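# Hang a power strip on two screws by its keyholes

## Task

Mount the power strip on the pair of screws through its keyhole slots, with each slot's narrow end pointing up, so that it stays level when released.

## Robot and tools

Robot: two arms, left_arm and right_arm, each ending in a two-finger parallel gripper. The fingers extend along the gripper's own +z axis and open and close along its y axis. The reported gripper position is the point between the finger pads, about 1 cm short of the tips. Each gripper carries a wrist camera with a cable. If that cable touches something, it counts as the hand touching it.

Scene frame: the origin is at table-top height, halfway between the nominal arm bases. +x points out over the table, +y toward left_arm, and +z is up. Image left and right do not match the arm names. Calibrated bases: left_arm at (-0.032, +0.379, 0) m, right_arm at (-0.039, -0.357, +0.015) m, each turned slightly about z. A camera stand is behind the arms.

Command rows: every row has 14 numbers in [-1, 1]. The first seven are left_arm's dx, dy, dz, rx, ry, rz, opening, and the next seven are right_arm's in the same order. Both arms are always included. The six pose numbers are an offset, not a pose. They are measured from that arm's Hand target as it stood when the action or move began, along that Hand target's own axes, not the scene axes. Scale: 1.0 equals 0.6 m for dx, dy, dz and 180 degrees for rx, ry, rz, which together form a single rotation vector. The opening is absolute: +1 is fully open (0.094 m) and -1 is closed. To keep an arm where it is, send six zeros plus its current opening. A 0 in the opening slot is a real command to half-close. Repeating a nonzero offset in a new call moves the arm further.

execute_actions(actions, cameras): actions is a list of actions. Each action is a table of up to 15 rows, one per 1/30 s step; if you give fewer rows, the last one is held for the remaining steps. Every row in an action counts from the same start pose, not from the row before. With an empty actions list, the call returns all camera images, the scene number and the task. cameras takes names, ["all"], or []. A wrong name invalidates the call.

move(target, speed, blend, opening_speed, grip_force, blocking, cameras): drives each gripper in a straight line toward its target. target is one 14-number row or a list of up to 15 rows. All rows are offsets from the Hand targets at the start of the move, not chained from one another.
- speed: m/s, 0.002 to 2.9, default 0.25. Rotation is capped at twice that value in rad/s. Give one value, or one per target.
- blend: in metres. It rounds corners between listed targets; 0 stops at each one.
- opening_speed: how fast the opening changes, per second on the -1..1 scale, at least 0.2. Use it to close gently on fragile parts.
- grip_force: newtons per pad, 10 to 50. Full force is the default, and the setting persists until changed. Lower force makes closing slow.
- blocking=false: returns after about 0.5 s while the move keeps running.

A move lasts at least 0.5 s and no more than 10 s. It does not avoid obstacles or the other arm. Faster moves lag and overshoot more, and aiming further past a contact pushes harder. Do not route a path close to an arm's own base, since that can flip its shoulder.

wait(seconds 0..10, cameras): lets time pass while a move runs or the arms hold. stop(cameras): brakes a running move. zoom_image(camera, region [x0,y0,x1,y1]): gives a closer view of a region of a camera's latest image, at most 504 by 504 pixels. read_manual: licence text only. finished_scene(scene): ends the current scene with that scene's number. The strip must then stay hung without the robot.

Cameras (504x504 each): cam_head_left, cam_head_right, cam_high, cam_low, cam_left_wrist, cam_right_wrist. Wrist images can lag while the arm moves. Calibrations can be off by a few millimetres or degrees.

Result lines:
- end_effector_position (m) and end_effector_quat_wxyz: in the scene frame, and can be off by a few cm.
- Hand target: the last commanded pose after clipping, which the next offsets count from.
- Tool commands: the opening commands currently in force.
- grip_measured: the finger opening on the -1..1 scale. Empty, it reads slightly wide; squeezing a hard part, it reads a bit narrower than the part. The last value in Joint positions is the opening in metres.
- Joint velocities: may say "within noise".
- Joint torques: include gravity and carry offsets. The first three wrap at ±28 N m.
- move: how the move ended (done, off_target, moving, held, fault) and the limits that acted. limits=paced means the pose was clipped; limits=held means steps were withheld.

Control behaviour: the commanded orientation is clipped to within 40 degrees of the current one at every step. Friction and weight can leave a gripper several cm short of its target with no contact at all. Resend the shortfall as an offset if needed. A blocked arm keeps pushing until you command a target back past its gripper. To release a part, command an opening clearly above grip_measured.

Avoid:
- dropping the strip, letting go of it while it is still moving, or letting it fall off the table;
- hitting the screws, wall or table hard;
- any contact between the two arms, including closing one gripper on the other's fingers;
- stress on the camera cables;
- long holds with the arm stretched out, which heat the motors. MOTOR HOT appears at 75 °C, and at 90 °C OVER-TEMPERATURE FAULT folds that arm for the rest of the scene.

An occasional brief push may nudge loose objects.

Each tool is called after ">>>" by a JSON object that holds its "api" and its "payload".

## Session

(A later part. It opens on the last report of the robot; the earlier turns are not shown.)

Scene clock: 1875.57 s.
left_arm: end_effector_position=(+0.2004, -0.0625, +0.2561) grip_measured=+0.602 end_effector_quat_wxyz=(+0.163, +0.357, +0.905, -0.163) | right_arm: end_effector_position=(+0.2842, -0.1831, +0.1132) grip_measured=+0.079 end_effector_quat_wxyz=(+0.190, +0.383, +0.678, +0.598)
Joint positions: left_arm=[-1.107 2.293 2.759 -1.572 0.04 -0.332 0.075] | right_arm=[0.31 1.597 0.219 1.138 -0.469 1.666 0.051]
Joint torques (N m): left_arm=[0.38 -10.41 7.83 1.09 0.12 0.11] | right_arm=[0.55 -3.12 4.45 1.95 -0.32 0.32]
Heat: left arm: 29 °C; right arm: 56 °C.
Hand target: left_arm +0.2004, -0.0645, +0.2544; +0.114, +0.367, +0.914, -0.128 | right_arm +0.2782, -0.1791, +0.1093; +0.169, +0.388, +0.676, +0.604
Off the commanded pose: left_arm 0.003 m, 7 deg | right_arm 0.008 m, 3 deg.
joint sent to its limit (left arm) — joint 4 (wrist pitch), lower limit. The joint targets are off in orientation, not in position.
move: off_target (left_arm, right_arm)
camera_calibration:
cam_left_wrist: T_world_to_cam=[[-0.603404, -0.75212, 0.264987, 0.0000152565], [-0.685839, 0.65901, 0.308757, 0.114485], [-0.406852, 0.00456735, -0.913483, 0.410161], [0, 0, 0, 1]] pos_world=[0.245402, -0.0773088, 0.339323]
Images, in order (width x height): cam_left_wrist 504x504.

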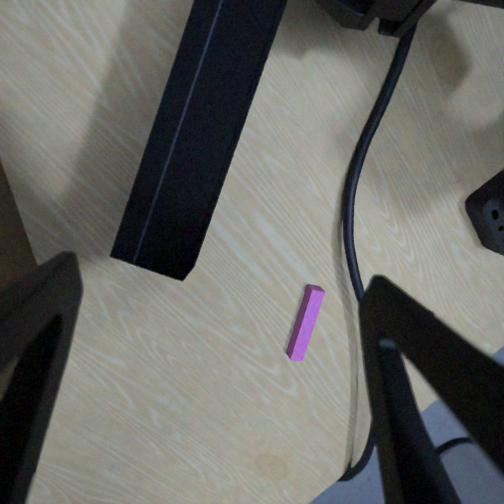

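>>> {"api": "move", "payload": {"target": [-0.03,0.05,0,0,0,0.094,0.6,0,0,0,0,0,0,-0.6], "cameras": ["cam_left_wrist"]}}

Scene clock: 1886.60 s.
left_arm: end_effector_position=(+0.2333, -0.0519, +0.2603) grip_measured=+0.602 end_effector_quat_wxyz=(+0.201, +0.483, +0.840, -0.142) | right_arm: end_effector_position=(+0.2842, -0.1831, +0.1132) grip_measured=+0.079 end_effector_quat_wxyz=(+0.190, +0.383, +0.678, +0.598)
Joint positions: left_arm=[-1.03 2.323 2.819 -1.574 0.066 0.03 0.075] | right_arm=[0.31 1.597 0.219 1.138 -0.469 1.666 0.051]
Joint torques (N m): left_arm=[0.31 -9.7 7.82 1.12 0.17 0.08] | right_arm=[0.55 -3.12 4.45 1.95 -0.31 0.32]
Heat: left arm: 29 °C; right arm: 55 °C.
Hand target: left_arm +0.2340, -0.0551, +0.2555; +0.132, +0.498, +0.850, -0.109 | right_arm +0.2782, -0.1791, +0.1093; +0.169, +0.388, +0.676, +0.604
Off the commanded pose: left_arm 0.006 m, 9 deg | right_arm 0.008 m, 3 deg.
joint sent to its limit (left arm) — joint 4 (wrist pitch), lower limit. The joint targets are off in orientation, not in position.
move: off_target (left_arm, right_arm)
camera_calibration:
cam_left_wrist: T_world_to_cam=[[-0.804826, -0.576972, 0.139136, 0.115596], [-0.537452, 0.807954, 0.24157, 0.119462], [-0.251795, 0.119643, -0.960357, 0.409274], [0, 0, 0, 1]] pos_world=[0.260293, -0.0787913, 0.348107]
Images, in order (width x height): cam_left_wrist 504x504.

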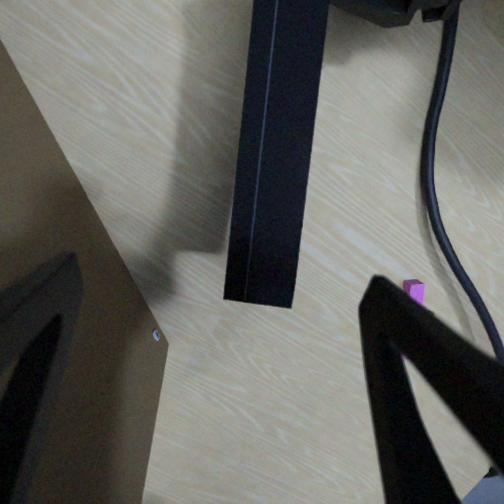

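>>> {"api": "move", "payload": {"target": [0,-0.03,0.13,0,0,0,0.6,0,0,0,0,0,0,-0.6], "speed": 0.1, "cameras": ["cam_left_wrist"]}}

Scene clock: 1893.20 s.
left_arm: end_effector_position=(+0.2247, -0.0822, +0.1852) grip_measured=+0.602 end_effector_quat_wxyz=(+0.140, +0.498, +0.848, -0.116) | right_arm: end_effector_position=(+0.2842, -0.1831, +0.1132) grip_measured=+0.079 end_effector_quat_wxyz=(+0.190, +0.383, +0.678, +0.598)
Joint positions: left_arm=[-1.075 2.49 2.841 -1.561 0.064 0.008 0.075] | right_arm=[0.31 1.597 0.219 1.138 -0.469 1.666 0.051]
Joint torques (N m): left_arm=[-0.55 -11.41 8.35 1.1 -0.03 -0.14] | right_arm=[0.55 -3.12 4.45 1.95 -0.31 0.32]
Heat: left arm: 29 °C; right arm: 54 °C.
Hand target: left_arm +0.2271, -0.0886, +0.1830; +0.132, +0.498, +0.850, -0.110 | right_arm +0.2782, -0.1791, +0.1093; +0.169, +0.388, +0.676, +0.604
Off the commanded pose: left_arm 0.007 m, 1 deg | right_arm 0.008 m, 3 deg.
elbow stopped short (left arm): the move would have taken joint 3 (elbow) straighter than the controller allows.
move: off_target (right_arm)
camera_calibration:
cam_left_wrist: T_world_to_cam=[[-0.80836, -0.572351, 0.137726, 0.103087], [-0.4944, 0.787048, 0.36895, 0.122414], [-0.319566, 0.230153, -0.919188, 0.355349], [0, 0, 0, 1]] pos_world=[0.25741, -0.119129, 0.267271]
Images, in order (width x height): cam_left_wrist 504x504.

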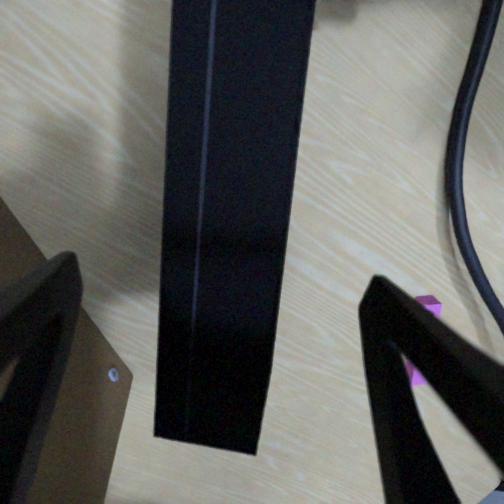

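>>> {"api": "move", "payload": {"target": [[0,0,0.042,0,0,0,0.6,0,0,0,0,0,0,-0.6],[0,0,0.042,0,0,0,-0.8,0,0,0,0,0,0,-0.6]], "speed": 0.07, "opening_speed": 0.7, "cameras": ["cam_left_wrist","cam_right_wrist"]}}

Scene clock: 1901.07 s.
left_arm: end_effector_position=(+0.2278, -0.0919, +0.1630) grip_measured=-0.257 end_effector_quat_wxyz=(+0.129, +0.494, +0.852, -0.117) | right_arm: end_effector_position=(+0.2846, -0.1828, +0.1157) grip_measured=+0.079 end_effector_quat_wxyz=(+0.194, +0.378, +0.677, +0.601)
Joint positions: left_arm=[-1.076 2.541 2.845 -1.533 0.074 -0.005 0.035] | right_arm=[0.31 1.597 0.219 1.149 -0.471 1.661 0.051]
Joint torques (N m): left_arm=[-0.72 -11.81 8.13 1.03 -0.09 0.04] | right_arm=[0.57 -3.12 4.42 1.85 -0.29 0.36]
Heat: left arm: 30 °C; right arm: 54 °C.
Hand target: left_arm +0.2301, -0.0966, +0.1591; +0.132, +0.498, +0.850, -0.109 | right_arm +0.2781, -0.1791, +0.1093; +0.169, +0.387, +0.676, +0.604
Off the commanded pose: left_arm 0.006 m, 1 deg | right_arm 0.010 m, 3 deg.
elbow stopped short (left arm): the move would have taken joint 3 (elbow) straighter than the controller allows.
move: off_target (right_arm)
camera_calibration:
cam_left_wrist: T_world_to_cam=[[-0.800905, -0.579856, 0.14939, 0.0988543], [-0.492347, 0.779703, 0.386856, 0.135694], [-0.3408, 0.236283, -0.909959, 0.34201], [0, 0, 0, 1]] pos_world=[0.262539, -0.129291, 0.243954]
cam_right_wrist: T_world_to_cam=[[-0.222696, -0.124609, -0.966892, 0.144808], [-0.968649, 0.140306, 0.205018, 0.29402], [0.110113, 0.982236, -0.151948, 0.266676], [0, 0, 0, 1]] pos_world=[0.287686, -0.285147, 0.120255]
Images, in order (width x height): cam_left_wrist 504x504, cam_right_wrist 504x504.

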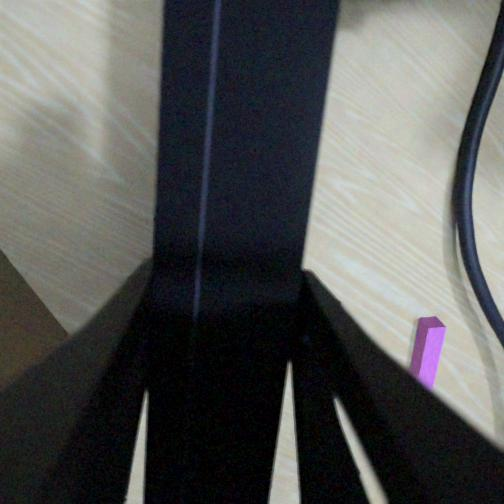

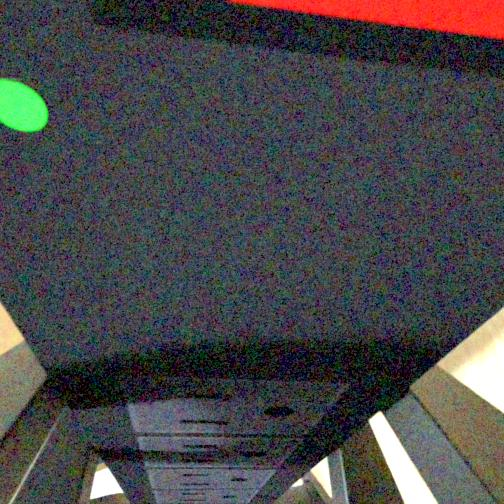

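>>> {"api": "move", "payload": {"target": [[0,0,0.0,0,0,0,-0.8,0,0,0,0,0,0,0.45],[0,0,0,0,0,0,-0.8,0.008,-0.007,-0.035,-0.0186,-0.0737,0.0166,0.45]], "speed": 0.06, "opening_speed": 0.7, "cameras": ["cam_left_wrist","cam_right_wrist"]}}

Scene clock: 1920.93 s.
left_arm: end_effector_position=(+0.2209, -0.0936, +0.1621) grip_measured=-0.291 end_effector_quat_wxyz=(+0.122, +0.502, +0.848, -0.120) | right_arm: end_effector_position=(+0.2642, -0.1868, +0.1185) grip_measured=+0.447 end_effector_quat_wxyz=(+0.244, +0.458, +0.619, +0.590)
Joint positions: left_arm=[-1.085 2.541 2.845 -1.54 0.086 0.002 0.033] | right_arm=[0.52 1.5 0.096 1.218 -0.064 1.805 0.068]
Joint torques (N m): left_arm=[0.08 -11.93 7.92 1.14 -0.29 -0.09] | right_arm=[0.8 -4.57 3.81 1.62 0.14 0.04]
Heat: left arm: 30 °C; right arm: 54 °C.
Hand target: left_arm +0.2301, -0.0965, +0.1592; +0.132, +0.498, +0.850, -0.109 | right_arm +0.2591, -0.1899, +0.1109; +0.241, +0.467, +0.624, +0.579
Off the commanded pose: left_arm 0.010 m, 2 deg | right_arm 0.010 m, 2 deg.
elbow stopped short (left arm): the move would have taken joint 3 (elbow) straighter than the controller allows.
move: done
camera_calibration:
cam_left_wrist: T_world_to_cam=[[-0.810147, -0.564605, 0.157742, 0.0945788], [-0.472522, 0.788186, 0.394318, 0.129228], [-0.346964, 0.244919, -0.905335, 0.340672], [0, 0, 0, 1]] pos_world=[0.255887, -0.131893, 0.242546]
cam_right_wrist: T_world_to_cam=[[-0.254038, -0.0244739, -0.966885, 0.169373], [-0.913424, 0.334749, 0.231518, 0.292847], [0.317997, 0.94199, -0.107394, 0.205535], [0, 0, 0, 1]] pos_world=[0.24516, -0.287497, 0.118038]
Images, in order (width x height): cam_left_wrist 504x504, cam_right_wrist 504x504.

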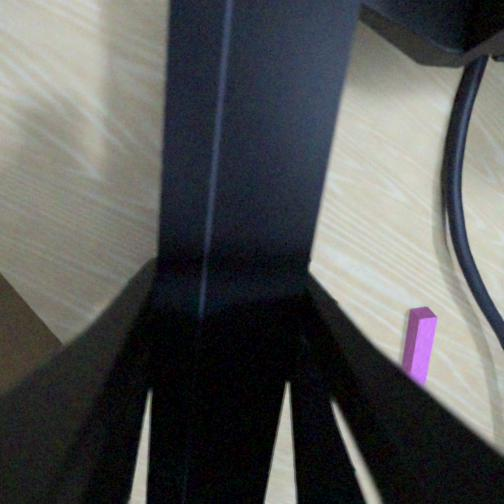

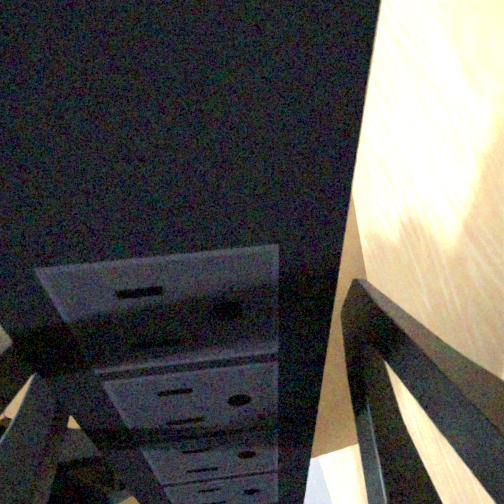

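>>> {"api": "move", "payload": {"target": [0,0,0,0,0,0,-0.8,0,0.016,0,0,0,-0.03,0.45], "speed": 0.06, "cameras": ["cam_right_wrist"]}}

Scene clock: 1940.40 s.
left_arm: end_effector_position=(+0.2213, -0.0944, +0.1624) grip_measured=-0.293 end_effector_quat_wxyz=(+0.124, +0.502, +0.847, -0.121) | right_arm: end_effector_position=(+0.2610, -0.1885, +0.1213) grip_measured=+0.447 end_effector_quat_wxyz=(+0.265, +0.435, +0.641, +0.574)
Joint positions: left_arm=[-1.085 2.541 2.845 -1.537 0.086 0.002 0.033] | right_arm=[0.52 1.418 0.096 1.121 -0.063 1.722 0.068]
Joint torques (N m): left_arm=[0.17 -11.82 7.98 1.07 -0.3 -0.09] | right_arm=[-0.65 -4.44 6.3 1.54 0 -0.1]
Heat: left arm: 30 °C; right arm: 52 °C.
Hand target: left_arm +0.2302, -0.0966, +0.1592; +0.132, +0.497, +0.850, -0.109 | right_arm +0.2620, -0.1909, +0.1201; +0.269, +0.437, +0.645, +0.567
Off the commanded pose: left_arm 0.010 m, 2 deg | right_arm 0.003 m, 1 deg.
elbow stopped short (left arm): the move would have taken joint 3 (elbow) straighter than the controller allows.
move: done
camera_calibration:
cam_right_wrist: T_world_to_cam=[[-0.225593, -0.102457, -0.968819, 0.149403], [-0.924376, 0.33653, 0.179654, 0.299416], [0.30763, 0.936082, -0.170628, 0.217751], [0, 0, 0, 1]] pos_world=[0.243491, -0.289288, 0.128107]
Images, in order (width x height): cam_right_wrist 504x504.

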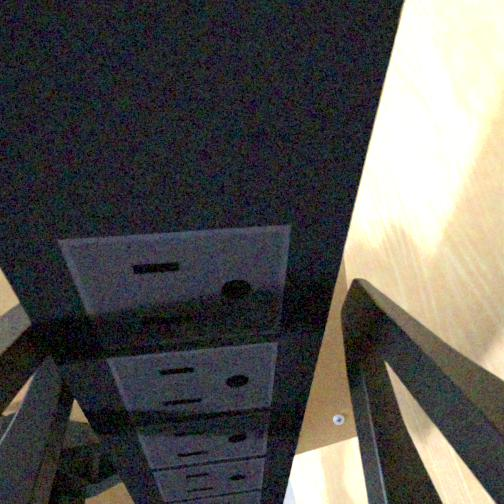

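>>> {"api": "move", "payload": {"target": [[0,0,0,0,0,0,-0.8,0,0.009,-0.006,0,0,-0.018,0.45],[0,0,0,0,0,0,-0.8,0,0.009,-0.006,0,0,-0.018,-0.7]], "speed": 0.06, "opening_speed": 0.5, "cameras": ["cam_right_wrist","cam_left_wrist"]}}

Scene clock: 1955.00 s.
left_arm: end_effector_position=(+0.2207, -0.0951, +0.1626) grip_measured=-0.294 end_effector_quat_wxyz=(+0.124, +0.503, +0.847, -0.123) | right_arm: end_effector_position=(+0.2589, -0.1915, +0.1269) grip_measured=+0.104 end_effector_quat_wxyz=(+0.285, +0.416, +0.654, +0.564)
Joint positions: left_arm=[-1.085 2.541 2.845 -1.535 0.091 0.004 0.033] | right_arm=[0.515 1.34 0.096 1.04 -0.063 1.656 0.052]
Joint torques (N m): left_arm=[0.55 -11.92 7.83 1.04 -0.34 -0.08] | right_arm=[-0.73 -3.56 7.09 1.57 -0.06 0]
Heat: left arm: 30 °C; right arm: 50 °C.
Hand target: left_arm +0.2302, -0.0965, +0.1592; +0.132, +0.498, +0.850, -0.109 | right_arm +0.2604, -0.1929, +0.1260; +0.284, +0.419, +0.657, +0.559
Off the commanded pose: left_arm 0.010 m, 2 deg | right_arm 0.002 m, 1 deg.
elbow stopped short (left arm): the move would have taken joint 3 (elbow) straighter than the controller allows.
move: done
camera_calibration:
cam_left_wrist: T_world_to_cam=[[-0.811863, -0.560981, 0.161795, 0.0936591], [-0.469726, 0.792174, 0.389637, 0.130615], [-0.346749, 0.240332, -0.906645, 0.341143], [0, 0, 0, 1]] pos_world=[0.255683, -0.132917, 0.243249]
cam_right_wrist: T_world_to_cam=[[-0.193697, -0.158567, -0.968162, 0.134979], [-0.932103, 0.337598, 0.13119, 0.305797], [0.306048, 0.927838, -0.213193, 0.226373], [0, 0, 0, 1]] pos_world=[0.241899, -0.291871, 0.138825]
Images, in order (width x height): cam_left_wrist 504x504, cam_right_wrist 504x504.

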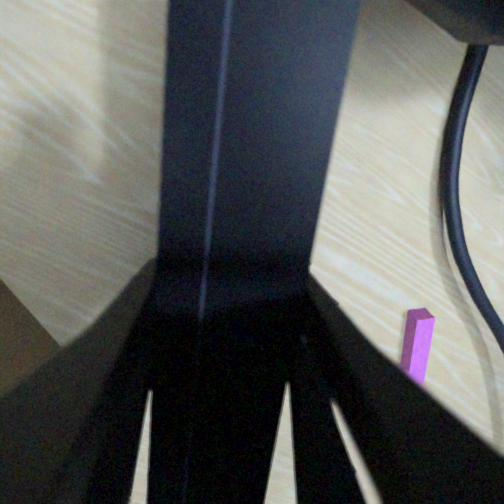

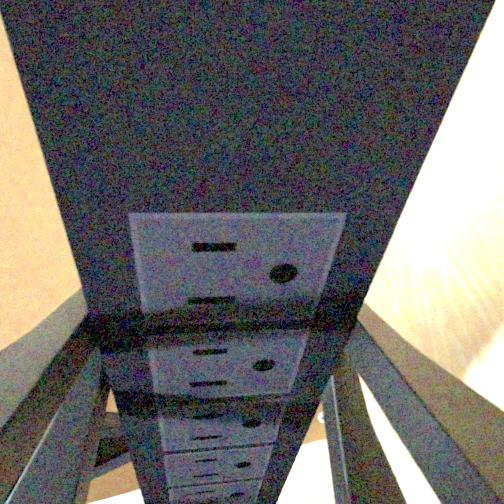

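>>> {"api": "move", "payload": {"target": [[0,0,0,0,0,0,0.3,0,0,0,0,0,0,-0.7],[0,0,-0.2,0,0,0,0.3,0,0,0,0,0,0,-0.7],[0.2905,-0.156,-0.563,-0.1062,-0.499,-0.0271,1,0,0,0,0,0,0,-0.7]], "speed": [0.1,0.12,0.3], "opening_speed": 0.8, "cameras": ["cam_left_wrist","cam_right_wrist"]}}

Scene clock: 1974.83 s.
left_arm: end_effector_position=(+0.0287, +0.1089, +0.4278) grip_measured=+0.998 end_effector_quat_wxyz=(+0.759, +0.213, +0.534, -0.305) | right_arm: end_effector_position=(+0.2574, -0.1927, +0.1185) grip_measured=+0.083 end_effector_quat_wxyz=(+0.285, +0.415, +0.667, +0.549)
Joint positions: left_arm=[-1.996 0.935 0.638 1.081 -1.069 0.717 0.094] | right_arm=[0.514 1.34 0.096 1.006 -0.063 1.634 0.051]
Joint torques (N m): left_arm=[-0.4 -1.06 6 1.16 0.37 0.08] | right_arm=[-0.64 -3.64 7.12 1.86 -0.07 0.19]
Heat: left arm: 29 °C; right arm: 49 °C.
Hand target: left_arm +0.0272, +0.1081, +0.4243; +0.759, +0.217, +0.533, -0.304 | right_arm +0.2604, -0.1928, +0.1261; +0.284, +0.419, +0.657, +0.559
Off the commanded pose: left_arm 0.004 m, 0 deg | right_arm 0.008 m, 2 deg.
elbow stopped short (left arm): the move would have taken joint 3 (elbow) straighter than the controller allows.
move: done
camera_calibration:
cam_left_wrist: T_world_to_cam=[[-0.741495, -0.660132, 0.120045, 0.0357949], [-0.330245, 0.203331, -0.921735, 0.396702], [0.584058, -0.723106, -0.368774, 0.314133], [0, 0, 0, 1]] pos_world=[-0.0259215, 0.170119, 0.477201]
cam_right_wrist: T_world_to_cam=[[-0.212057, -0.191966, -0.958218, 0.123536], [-0.930652, 0.338854, 0.138072, 0.304939], [0.298191, 0.921047, -0.25051, 0.231304], [0, 0, 0, 1]] pos_world=[0.241016, -0.292657, 0.134215]
Images, in order (width x height): cam_left_wrist 504x504, cam_right_wrist 504x504.

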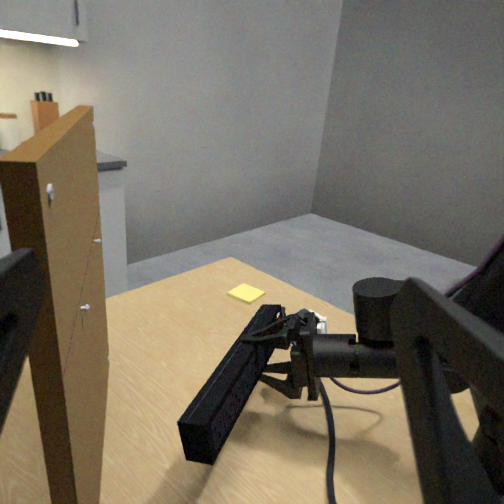

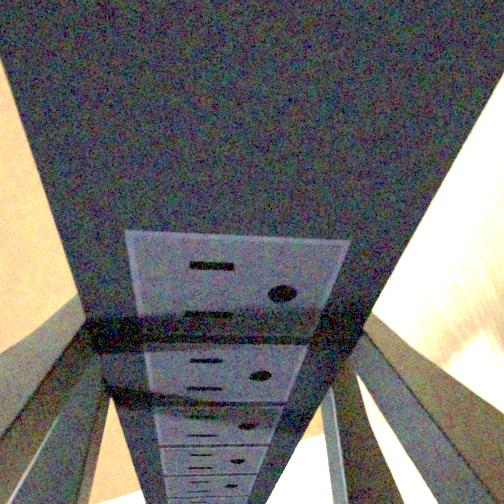

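>>> {"api": "move", "payload": {"target": [0,0,0,0,0,0,1,0.157,0.3685,0.123,-0.118,0.123,-0.0663,-0.7], "speed": 0.13, "cameras": ["cam_left_wrist","cam_head_left","cam_head_right"]}}

>>> {"api": "zoom_image", "payload": {"camera": "cam_left_wrist", "region": [20, 150, 270, 400]}}

Scene clock: 1994.40 s.
left_arm: end_effector_position=(+0.0287, +0.1089, +0.4278) grip_measured=+0.998 end_effector_quat_wxyz=(+0.759, +0.213, +0.534, -0.305) | right_arm: end_effector_position=(+0.3202, -0.0718, +0.2870) grip_measured=+0.082 end_effector_quat_wxyz=(+0.232, +0.219, +0.663, +0.677)
Joint positions: left_arm=[-1.996 0.935 0.638 1.081 -1.069 0.717 0.094] | right_arm=[0.556 1.466 0.752 0.741 -0.409 1.57 0.051]
Joint torques (N m): left_arm=[-0.75 -1.26 6.08 1.16 0.36 0.04] | right_arm=[0.05 -5.76 13.93 2.59 0.11 -0.32]
Heat: left arm: 29 °C; right arm: 50 °C.
Hand target: left_arm +0.0272, +0.1081, +0.4243; +0.759, +0.217, +0.533, -0.304 | right_arm +0.3279, -0.0690, +0.3343; +0.282, +0.176, +0.625, +0.707
Off the commanded pose: left_arm 0.004 m, 0 deg | right_arm 0.048 m, 9 deg.
move: off_target (right_arm)
camera_calibration:
cam_left_wrist: T_world_to_cam=[[-0.741495, -0.660132, 0.120045, 0.0357949], [-0.330245, 0.203331, -0.921735, 0.396702], [0.584058, -0.723106, -0.368774, 0.314133], [0, 0, 0, 1]] pos_world=[-0.0259215, 0.170119, 0.477201]
Images, in order (width x height): cam_head_left 504x504, cam_head_right 504x504, cam_left_wrist 504x504.

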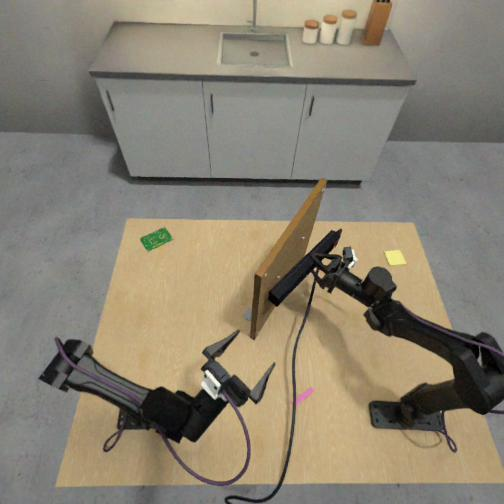

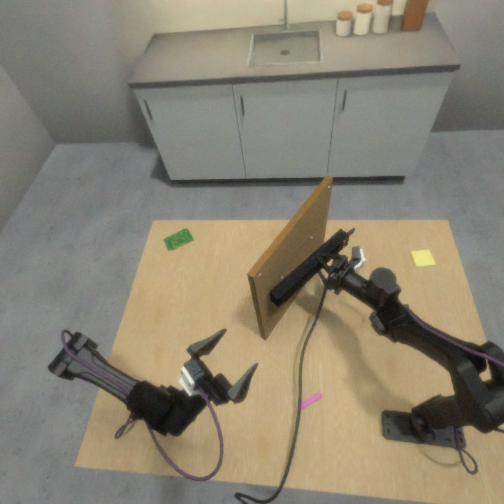

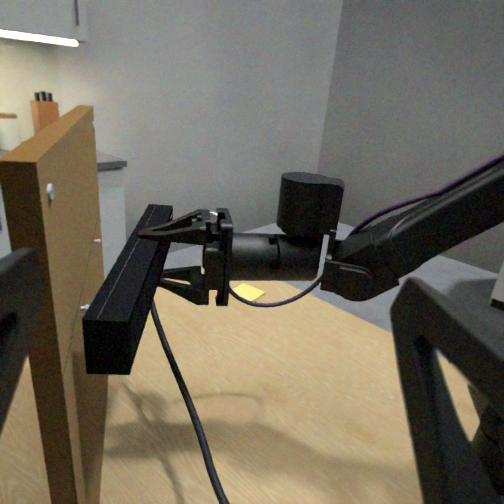

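Scaled by 2.016 from the camera's 504x504 image, which has a finer 720x720 frame.

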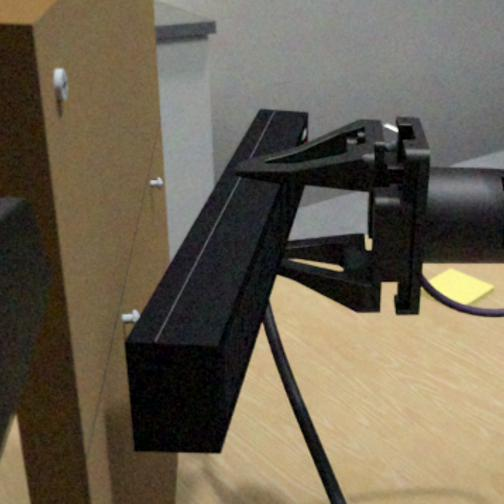

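>>> {"api": "move", "payload": {"target": [0,0,0,0,0,0,1,0,0,-0.02,-0.0057,0.0545,0.0088,-0.7], "speed": 0.06, "cameras": ["cam_left_wrist"]}}

>>> {"api": "zoom_image", "payload": {"camera": "cam_left_wrist", "region": [20, 150, 270, 400]}}

Scene clock: 2013.27 s.
left_arm: end_effector_position=(+0.0287, +0.1089, +0.4278) grip_measured=+0.998 end_effector_quat_wxyz=(+0.759, +0.213, +0.534, -0.305) | right_arm: end_effector_position=(+0.3064, -0.0766, +0.2810) grip_measured=+0.082 end_effector_quat_wxyz=(+0.153, +0.171, +0.680, +0.696)
Joint positions: left_arm=[-1.996 0.935 0.638 1.081 -1.069 0.717 0.094] | right_arm=[0.463 1.486 0.752 0.754 -0.688 1.613 0.051]
Joint torques (N m): left_arm=[-0.44 -1.22 6.12 1.1 0.32 0.03] | right_arm=[-1.37 -5.64 14.37 2.79 0.11 -0.2]
Heat: left arm: 29 °C; right arm: 55 °C.
Hand target: left_arm +0.0272, +0.1081, +0.4243; +0.759, +0.217, +0.533, -0.304 | right_arm +0.3206, -0.0783, +0.3323; +0.219, +0.121, +0.638, +0.728
Off the commanded pose: left_arm 0.004 m, 0 deg | right_arm 0.053 m, 11 deg.
move: off_target (right_arm)
camera_calibration:
cam_left_wrist: T_world_to_cam=[[-0.741495, -0.660132, 0.120045, 0.0357949], [-0.330245, 0.203331, -0.921735, 0.396702], [0.584058, -0.723106, -0.368774, 0.314133], [0, 0, 0, 1]] pos_world=[-0.0259215, 0.170119, 0.477201]
Images, in order (width x height): cam_left_wrist 504x504.

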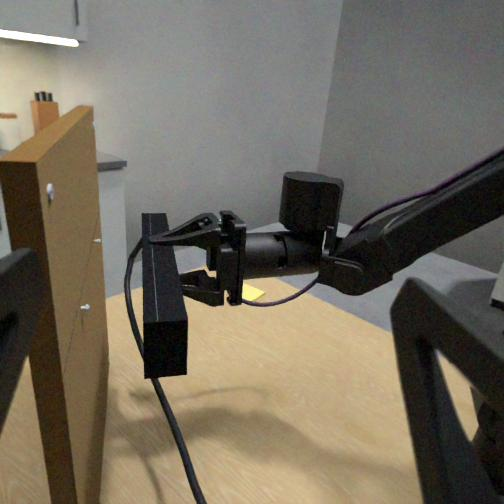

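Scaled by 2.016 from the camera's 504x504 image, which has a finer 720x720 frame.

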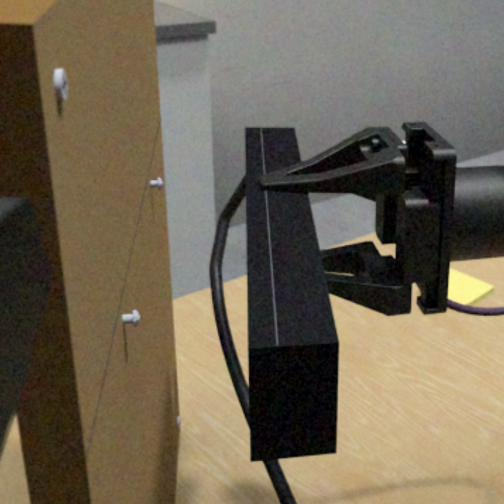

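>>> {"api": "move", "payload": {"target": [[0,0,0,0,0,0,1,0,0,-0.25,0,0,0,-0.7],[0,0,0,0,0,0,1,-0.441,-0.025,-0.6,0.063,-0.344,0.003,-0.7]], "speed": 0.18, "cameras": ["cam_head_right","cam_head_left"]}}

Scene clock: 2036.40 s.
left_arm: end_effector_position=(+0.0287, +0.1089, +0.4278) grip_measured=+0.998 end_effector_quat_wxyz=(+0.759, +0.213, +0.534, -0.305) | right_arm: end_effector_position=(+0.3796, -0.5042, +0.2433) grip_measured=+0.081 end_effector_quat_wxyz=(+0.432, +0.554, +0.505, +0.501)
Joint positions: left_arm=[-1.996 0.935 0.638 1.081 -1.069 0.717 0.094] | right_arm=[-0.526 1.463 0.73 0.585 -0.59 1.607 0.051]
Joint torques (N m): left_arm=[-0.53 -0.88 5.96 1.15 0.32 0.02] | right_arm=[-0.77 -5.46 14.17 2.58 0.11 -0.33]
Heat: left arm: 29 °C; right arm: 53 °C.
Hand target: left_arm +0.0272, +0.1081, +0.4243; +0.759, +0.217, +0.533, -0.304 | right_arm +0.3910, -0.5177, +0.2884; +0.500, +0.500, +0.500, +0.500
Off the commanded pose: left_arm 0.004 m, 0 deg | right_arm 0.048 m, 10 deg.
move: off_target (right_arm)
Images, in order (width x height): cam_head_left 504x504, cam_head_right 504x504.

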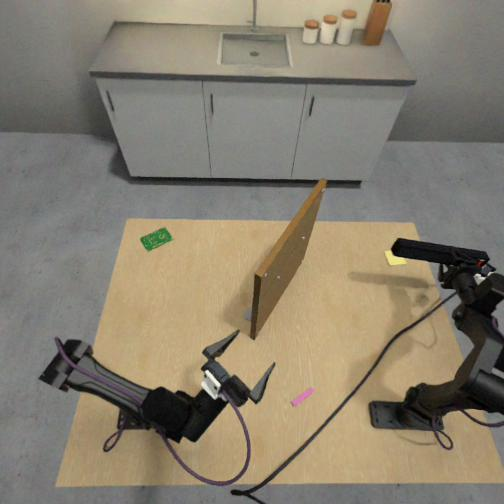

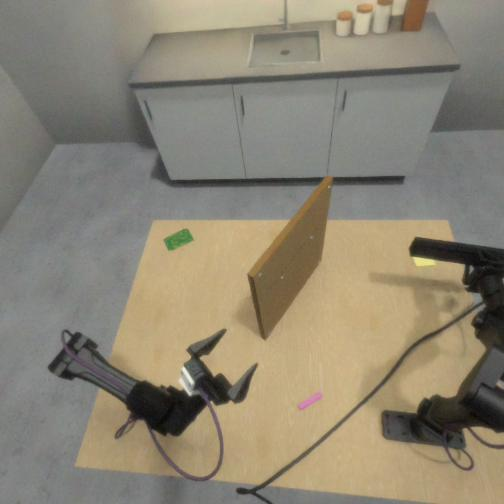

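>>> {"api": "move", "payload": {"target": [0,0,0,0,0,0,1,0.58,0.078,-0.2,-0.063,0.344,-0.003,-0.7], "speed": 0.18, "cameras": ["cam_head_right","cam_head_left","cam_left_wrist"]}}

Scene clock: 2049.20 s.
left_arm: end_effector_position=(+0.0287, +0.1089, +0.4278) grip_measured=+0.998 end_effector_quat_wxyz=(+0.759, +0.213, +0.534, -0.305) | right_arm: end_effector_position=(+0.2707, -0.1722, +0.3031) grip_measured=+0.081 end_effector_quat_wxyz=(+0.176, +0.173, +0.656, +0.714)
Joint positions: left_arm=[-1.996 0.935 0.638 1.081 -1.069 0.717 0.094] | right_arm=[0.16 1.197 0.549 0.787 -0.949 1.7 0.051]
Joint torques (N m): left_arm=[-0.68 -0.79 6 1.09 0.33 0.03] | right_arm=[0.5 -3.15 12.41 2.3 0.02 -0.13]
Heat: left arm: 29 °C; right arm: 55 °C.
Hand target: left_arm +0.0272, +0.1081, +0.4243; +0.759, +0.217, +0.533, -0.304 | right_arm +0.2710, -0.1697, +0.3357; +0.219, +0.121, +0.638, +0.728
Off the commanded pose: left_arm 0.004 m, 0 deg | right_arm 0.033 m, 8 deg.
move: off_target (right_arm)
camera_calibration:
cam_left_wrist: T_world_to_cam=[[-0.741495, -0.660132, 0.120045, 0.0357949], [-0.330245, 0.203331, -0.921735, 0.396702], [0.584058, -0.723106, -0.368774, 0.314133], [0, 0, 0, 1]] pos_world=[-0.0259215, 0.170119, 0.477201]
Images, in order (width x height): cam_head_left 504x504, cam_head_right 504x504, cam_left_wrist 504x504.

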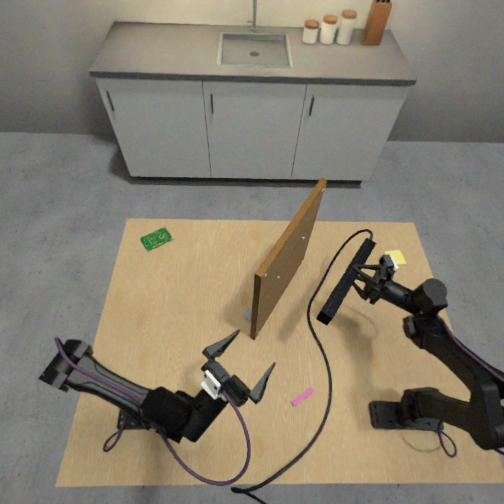

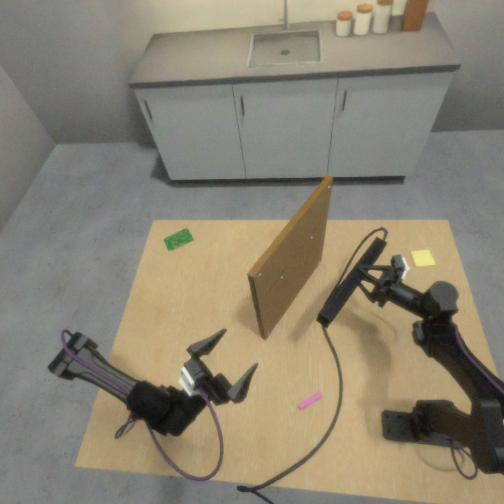

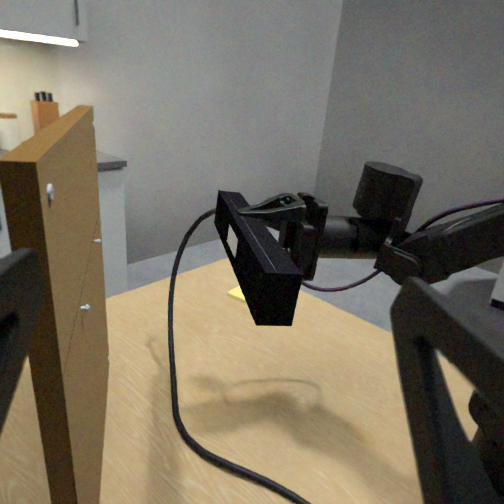

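>>> {"api": "move", "payload": {"target": [0,0,0,0,0,0,1,-0.196,0.06,-0.135,0.063,-0.344,0.003,-0.7], "speed": 0.18}}

>>> {"api": "move", "payload": {"target": [0,0,0,0,0,0,1,0.342,-0.062,-0.03,-0.0618,0.2875,-0.0079,-0.7], "speed": 0.15, "cameras": ["cam_left_wrist","cam_head_left"]}}

Scene clock: 2075.17 s.
left_arm: end_effector_position=(+0.0287, +0.1089, +0.4278) grip_measured=+0.998 end_effector_quat_wxyz=(+0.759, +0.213, +0.534, -0.305) | right_arm: end_effector_position=(+0.3276, -0.2987, +0.3279) grip_measured=+0.081 end_effector_quat_wxyz=(+0.470, +0.521, +0.531, +0.474)
Joint positions: left_arm=[-1.996 0.935 0.638 1.081 -1.069 0.717 0.094] | right_arm=[0.329 0.98 0.752 0.116 0.271 1.596 0.051]
Joint torques (N m): left_arm=[-0.7 -1.22 6.13 1.13 0.33 0.02] | right_arm=[0.62 -2.21 14.67 2.34 0.22 -0.18]
Heat: left arm: 29 °C; right arm: 55 °C.
Hand target: left_arm +0.0272, +0.1081, +0.4243; +0.759, +0.217, +0.533, -0.304 | right_arm +0.3311, -0.2995, +0.3705; +0.500, +0.500, +0.500, +0.500
Off the commanded pose: left_arm 0.004 m, 0 deg | right_arm 0.043 m, 6 deg.
move: off_target (right_arm)

Scene clock: 2079.00 s.
left_arm: end_effector_position=(+0.0287, +0.1089, +0.4278) grip_measured=+0.998 end_effector_quat_wxyz=(+0.759, +0.213, +0.534, -0.305) | right_arm: end_effector_position=(+0.3120, -0.1012, +0.2909) grip_measured=+0.081 end_effector_quat_wxyz=(+0.252, +0.223, +0.659, +0.673)
Joint positions: left_arm=[-1.996 0.935 0.638 1.081 -1.069 0.717 0.094] | right_arm=[0.496 1.365 0.677 0.724 -0.434 1.554 0.051]
Joint torques (N m): left_arm=[-0.77 -1.01 6.06 1.13 0.37 0.09] | right_arm=[0.7 -4.52 12.97 2.68 -0.13 -0.09]
Heat: left arm: 29 °C; right arm: 56 °C.
Hand target: left_arm +0.0272, +0.1081, +0.4243; +0.759, +0.217, +0.533, -0.304 | right_arm +0.3132, -0.0943, +0.3334; +0.282, +0.177, +0.624, +0.707
Off the commanded pose: left_arm 0.004 m, 0 deg | right_arm 0.043 m, 8 deg.
move: off_target (right_arm)
camera_calibration:
cam_left_wrist: T_world_to_cam=[[-0.741495, -0.660132, 0.120045, 0.0357949], [-0.330245, 0.203331, -0.921735, 0.396702], [0.584058, -0.723106, -0.368774, 0.314133], [0, 0, 0, 1]] pos_world=[-0.0259215, 0.170119, 0.477201]
Images, in order (width x height): cam_head_left 504x504, cam_left_wrist 504x504.

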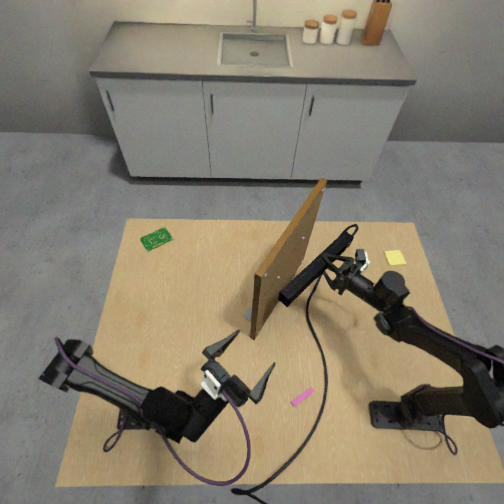

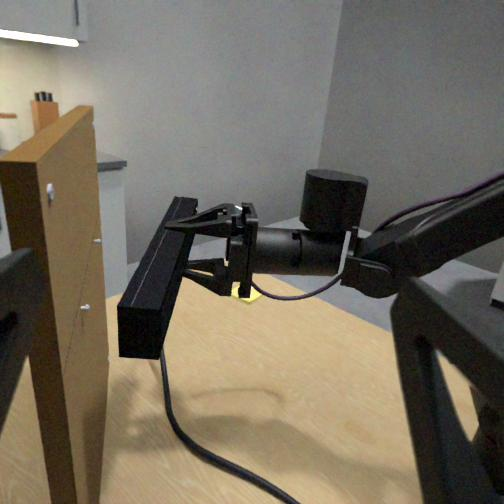

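>>> {"api": "move", "payload": {"target": [0,0,0,0,0,0,1,0,0,0.033,-0.0034,0.0327,0.0053,-0.7], "speed": 0.05, "cameras": ["cam_left_wrist","cam_head_left"]}}

>>> {"api": "zoom_image", "payload": {"camera": "cam_left_wrist", "region": [20, 150, 270, 400]}}

Scene clock: 2085.67 s.
left_arm: end_effector_position=(+0.0287, +0.1089, +0.4278) grip_measured=+0.998 end_effector_quat_wxyz=(+0.759, +0.213, +0.534, -0.305) | right_arm: end_effector_position=(+0.3196, -0.0809, +0.2924) grip_measured=+0.081 end_effector_quat_wxyz=(+0.207, +0.189, +0.668, +0.689)
Joint positions: left_arm=[-1.996 0.935 0.638 1.081 -1.069 0.717 0.094] | right_arm=[0.483 1.47 0.767 0.745 -0.562 1.576 0.051]
Joint torques (N m): left_arm=[-0.46 -1.16 6.09 1.15 0.33 0.05] | right_arm=[-0.66 -5.46 13.6 2.63 -0.13 -0.04]
Heat: left arm: 29 °C; right arm: 57 °C.
Hand target: left_arm +0.0272, +0.1081, +0.4243; +0.759, +0.217, +0.533, -0.304 | right_arm +0.3251, -0.0789, +0.3367; +0.245, +0.144, +0.632, +0.720
Off the commanded pose: left_arm 0.004 m, 0 deg | right_arm 0.045 m, 9 deg.
move: off_target (right_arm)
camera_calibration:
cam_left_wrist: T_world_to_cam=[[-0.741495, -0.660132, 0.120045, 0.0357949], [-0.330245, 0.203331, -0.921735, 0.396702], [0.584058, -0.723106, -0.368774, 0.314133], [0, 0, 0, 1]] pos_world=[-0.0259215, 0.170119, 0.477201]
Images, in order (width x height): cam_head_left 504x504, cam_left_wrist 504x504.

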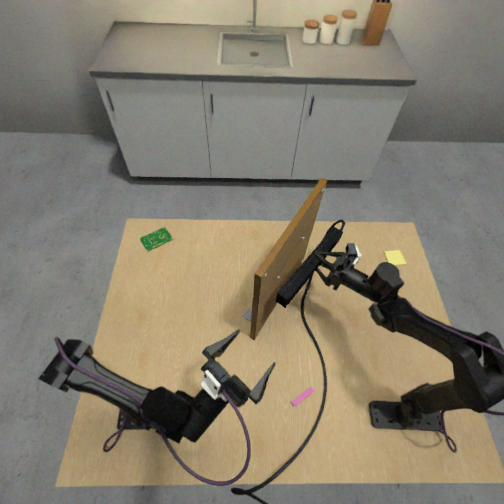

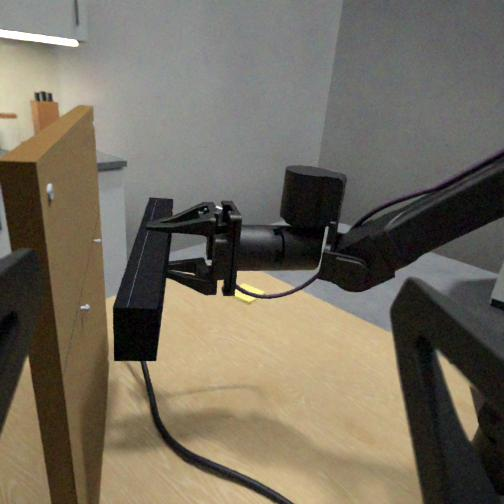

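Scaled by 2.016 from the camera's 504x504 image, which has a finer 720x720 frame.

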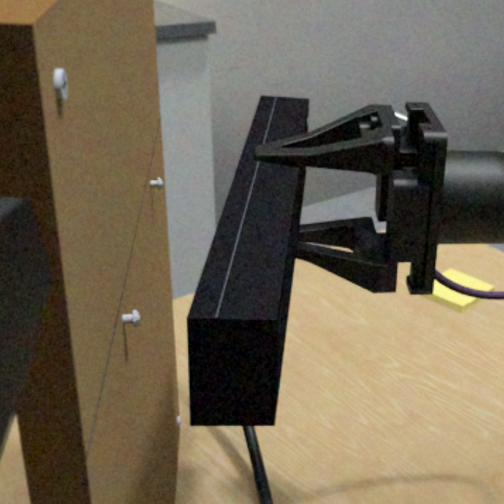

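>>> {"api": "move", "payload": {"target": [0,0,0,0,0,0,1,0,0,0.038,-0.002,0.0165,0.0027,-0.7], "speed": 0.05, "cameras": ["cam_left_wrist"]}}

>>> {"api": "zoom_image", "payload": {"camera": "cam_left_wrist", "region": [20, 150, 220, 350]}}

Scene clock: 2095.23 s.
left_arm: end_effector_position=(+0.0287, +0.1089, +0.4278) grip_measured=+0.998 end_effector_quat_wxyz=(+0.759, +0.213, +0.534, -0.305) | right_arm: end_effector_position=(+0.3353, -0.0668, +0.2963) grip_measured=+0.081 end_effector_quat_wxyz=(+0.191, +0.178, +0.670, +0.695)
Joint positions: left_arm=[-1.996 0.935 0.638 1.081 -1.069 0.717 0.094] | right_arm=[0.483 1.559 0.862 0.745 -0.602 1.589 0.051]
Joint torques (N m): left_arm=[-0.68 -0.98 6.26 1.09 0.35 0.04] | right_arm=[0.75 -6.28 13.68 2.59 -0.11 -0.11]
Heat: left arm: 29 °C; right arm: 58 °C.
Hand target: left_arm +0.0272, +0.1081, +0.4243; +0.759, +0.217, +0.533, -0.304 | right_arm +0.3369, -0.0597, +0.3402; +0.226, +0.128, +0.636, +0.727
Off the commanded pose: left_arm 0.004 m, 0 deg | right_arm 0.045 m, 9 deg.
move: off_target (right_arm)
camera_calibration:
cam_left_wrist: T_world_to_cam=[[-0.741495, -0.660132, 0.120045, 0.0357949], [-0.330245, 0.203331, -0.921735, 0.396702], [0.584058, -0.723106, -0.368774, 0.314133], [0, 0, 0, 1]] pos_world=[-0.0259215, 0.170119, 0.477201]
Images, in order (width x height): cam_left_wrist 504x504.

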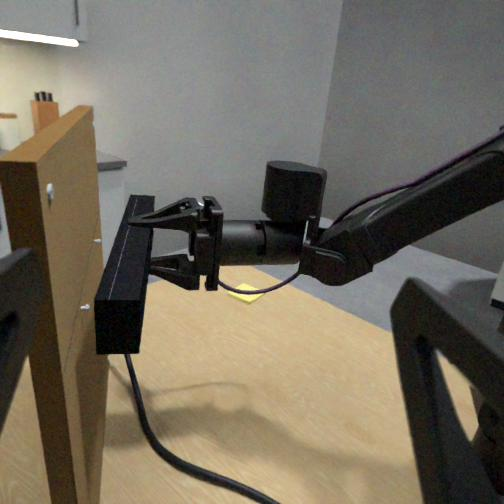

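Scaled by 2.520 from the camera's 504x504 image, which has a finer 720x720 frame.

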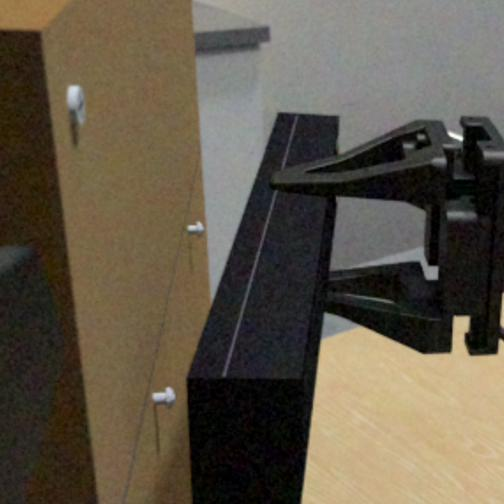

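>>> {"api": "move", "payload": {"target": [-0.098,-0.168,0.001,-0.0244,0.111,0.0178,1,0,0,0,0,0,0,-0.7], "cameras": ["cam_left_wrist"]}}

>>> {"api": "zoom_image", "payload": {"camera": "cam_left_wrist", "region": [0, 80, 200, 280]}}

Scene clock: 2119.83 s.
left_arm: end_effector_position=(-0.0558, +0.0486, +0.4733) grip_measured=+0.998 end_effector_quat_wxyz=(+0.680, +0.252, +0.657, -0.208) | right_arm: end_effector_position=(+0.3352, -0.0668, +0.2963) grip_measured=+0.081 end_effector_quat_wxyz=(+0.191, +0.178, +0.670, +0.695)
Joint positions: left_arm=[-2.255 1.408 1.333 0.874 -1.555 0.869 0.094] | right_arm=[0.483 1.559 0.862 0.745 -0.603 1.59 0.051]
Joint torques (N m): left_arm=[-0.23 -4.64 9.14 0.68 0.46 -0.11] | right_arm=[0.76 -6.3 13.68 2.59 -0.12 -0.09]
Heat: left arm: 29 °C; right arm: 59 °C.
Hand target: left_arm -0.0565, +0.0485, +0.4792; +0.671, +0.252, +0.662, -0.219 | right_arm +0.3369, -0.0597, +0.3402; +0.226, +0.128, +0.636, +0.727
Off the commanded pose: left_arm 0.006 m, 2 deg | right_arm 0.045 m, 9 deg.
move: off_target (right_arm)
camera_calibration:
cam_left_wrist: T_world_to_cam=[[-0.641503, -0.76399, 0.0692247, -0.0374329], [-0.538784, 0.384484, -0.749589, 0.32102], [0.546063, -0.518161, -0.658274, 0.461534], [0, 0, 0, 1]] pos_world=[-0.103079, 0.0871234, 0.54704]
Images, in order (width x height): cam_left_wrist 504x504.

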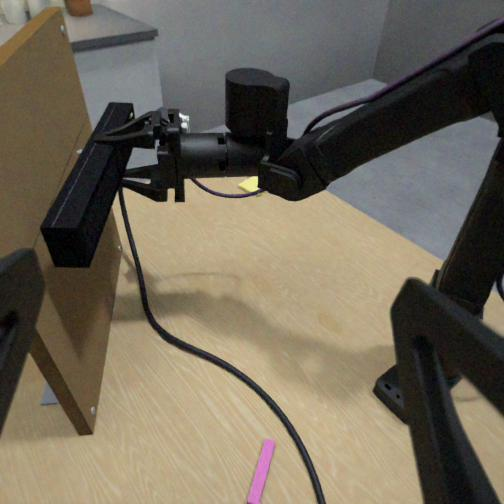

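Scaled by 2.520 from the camera's 504x504 image, which has a finer 720x720 frame.

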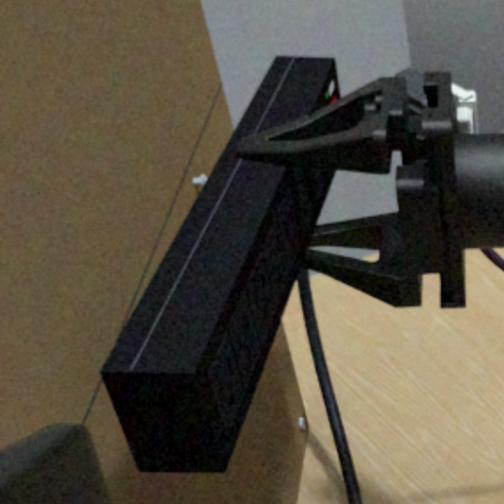

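>>> {"api": "move", "payload": {"target": [0,0,0,0,0,0,1,0.025,-0.019,0.0287,-0.0032,0.0261,0.0115,-0.7], "speed": 0.05, "cameras": ["cam_left_wrist"]}}

>>> {"api": "zoom_image", "payload": {"camera": "cam_left_wrist", "region": [0, 80, 200, 280]}}

>>> {"api": "move", "payload": {"target": [0.0995,0.16,0.047,0.0244,-0.111,-0.0178,1,0,0,0,0,0,0,-0.7], "cameras": ["cam_left_wrist"]}}

>>> {"api": "zoom_image", "payload": {"camera": "cam_left_wrist", "region": [20, 150, 220, 350]}}

Scene clock: 2149.80 s.
left_arm: end_effector_position=(-0.0563, +0.0478, +0.4724) grip_measured=+0.998 end_effector_quat_wxyz=(+0.680, +0.253, +0.656, -0.207) | right_arm: end_effector_position=(+0.3334, -0.0440, +0.2899) grip_measured=+0.081 end_effector_quat_wxyz=(+0.157, +0.157, +0.670, +0.708)
Joint positions: left_arm=[-2.255 1.408 1.333 0.856 -1.555 0.853 0.094] | right_arm=[0.514 1.641 0.903 0.804 -0.649 1.622 0.051]
Joint torques (N m): left_arm=[-0.2 -4.92 9.24 0.64 0.41 -0.16] | right_arm=[0.8 -6.78 13.38 2.53 -0.21 0]
Heat: left arm: 30 °C; right arm: 60 °C.
Hand target: left_arm -0.0565, +0.0484, +0.4793; +0.671, +0.252, +0.662, -0.220 | right_arm +0.3339, -0.0363, +0.3304; +0.187, +0.108, +0.638, +0.739
Off the commanded pose: left_arm 0.007 m, 2 deg | right_arm 0.041 m, 8 deg.
move: off_target (right_arm)
camera_calibration:
cam_left_wrist: T_world_to_cam=[[-0.641742, -0.764056, 0.0662219, -0.0368856], [-0.53744, 0.386439, -0.749549, 0.320264], [0.547106, -0.516607, -0.658629, 0.461026], [0, 0, 0, 1]] pos_world=[-0.103779, 0.0862241, 0.546141]
Images, in order (width x height): cam_left_wrist 504x504.

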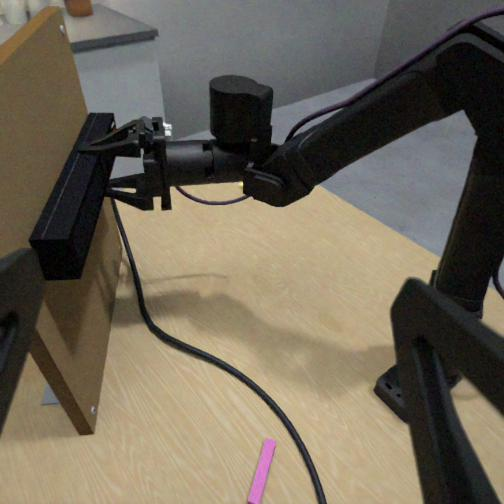

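Scaled by 2.520 from the camera's 504x504 image, which has a finer 720x720 frame.

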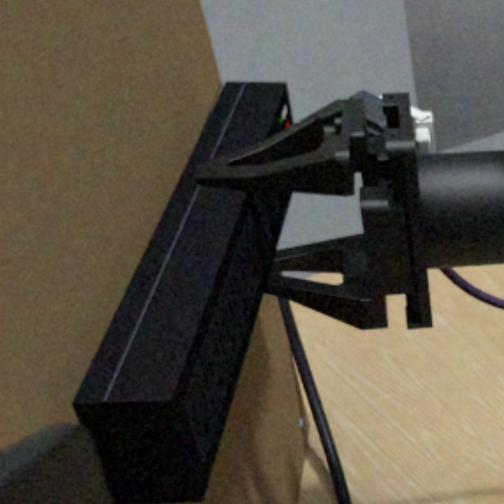

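Scene clock: 2151.47 s.
left_arm: end_effector_position=(+0.0266, +0.1051, +0.4212) grip_measured=+0.998 end_effector_quat_wxyz=(+0.758, +0.223, +0.540, -0.292) | right_arm: end_effector_position=(+0.3334, -0.0440, +0.2900) grip_measured=+0.081 end_effector_quat_wxyz=(+0.157, +0.157, +0.670, +0.708)
Joint positions: left_arm=[-2.007 0.953 0.638 1.083 -1.095 0.733 0.094] | right_arm=[0.514 1.641 0.903 0.804 -0.649 1.623 0.051]
Joint torques (N m): left_arm=[0.64 -2.47 6.45 1.16 0.68 -0.09] | right_arm=[0.83 -6.72 13.42 2.53 -0.17 -0.05]
Heat: left arm: 30 °C; right arm: 59 °C.
Hand target: left_arm +0.0273, +0.1076, +0.4239; +0.759, +0.217, +0.534, -0.303 | right_arm +0.3339, -0.0363, +0.3303; +0.187, +0.108, +0.638, +0.739
Off the commanded pose: left_arm 0.004 m, 2 deg | right_arm 0.041 m, 8 deg.
move: off_target (right_arm)
camera_calibration:
cam_left_wrist: T_world_to_cam=[[-0.733425, -0.672801, 0.0970902, 0.0433685], [-0.332242, 0.230185, -0.914675, 0.384945], [0.593046, -0.703103, -0.392357, 0.317681], [0, 0, 0, 1]] pos_world=[-0.0286966, 0.163932, 0.472533]
Images, in order (width x height): cam_left_wrist 504x504.

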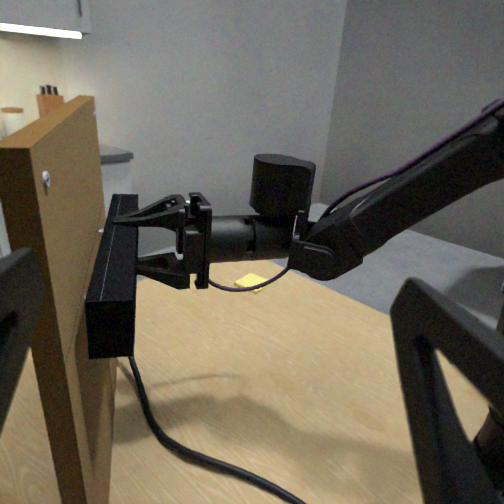

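Scaled by 2.520 from the camera's 504x504 image, which has a finer 720x720 frame.

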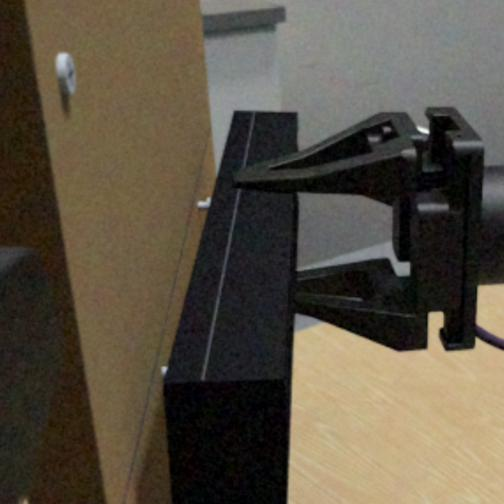

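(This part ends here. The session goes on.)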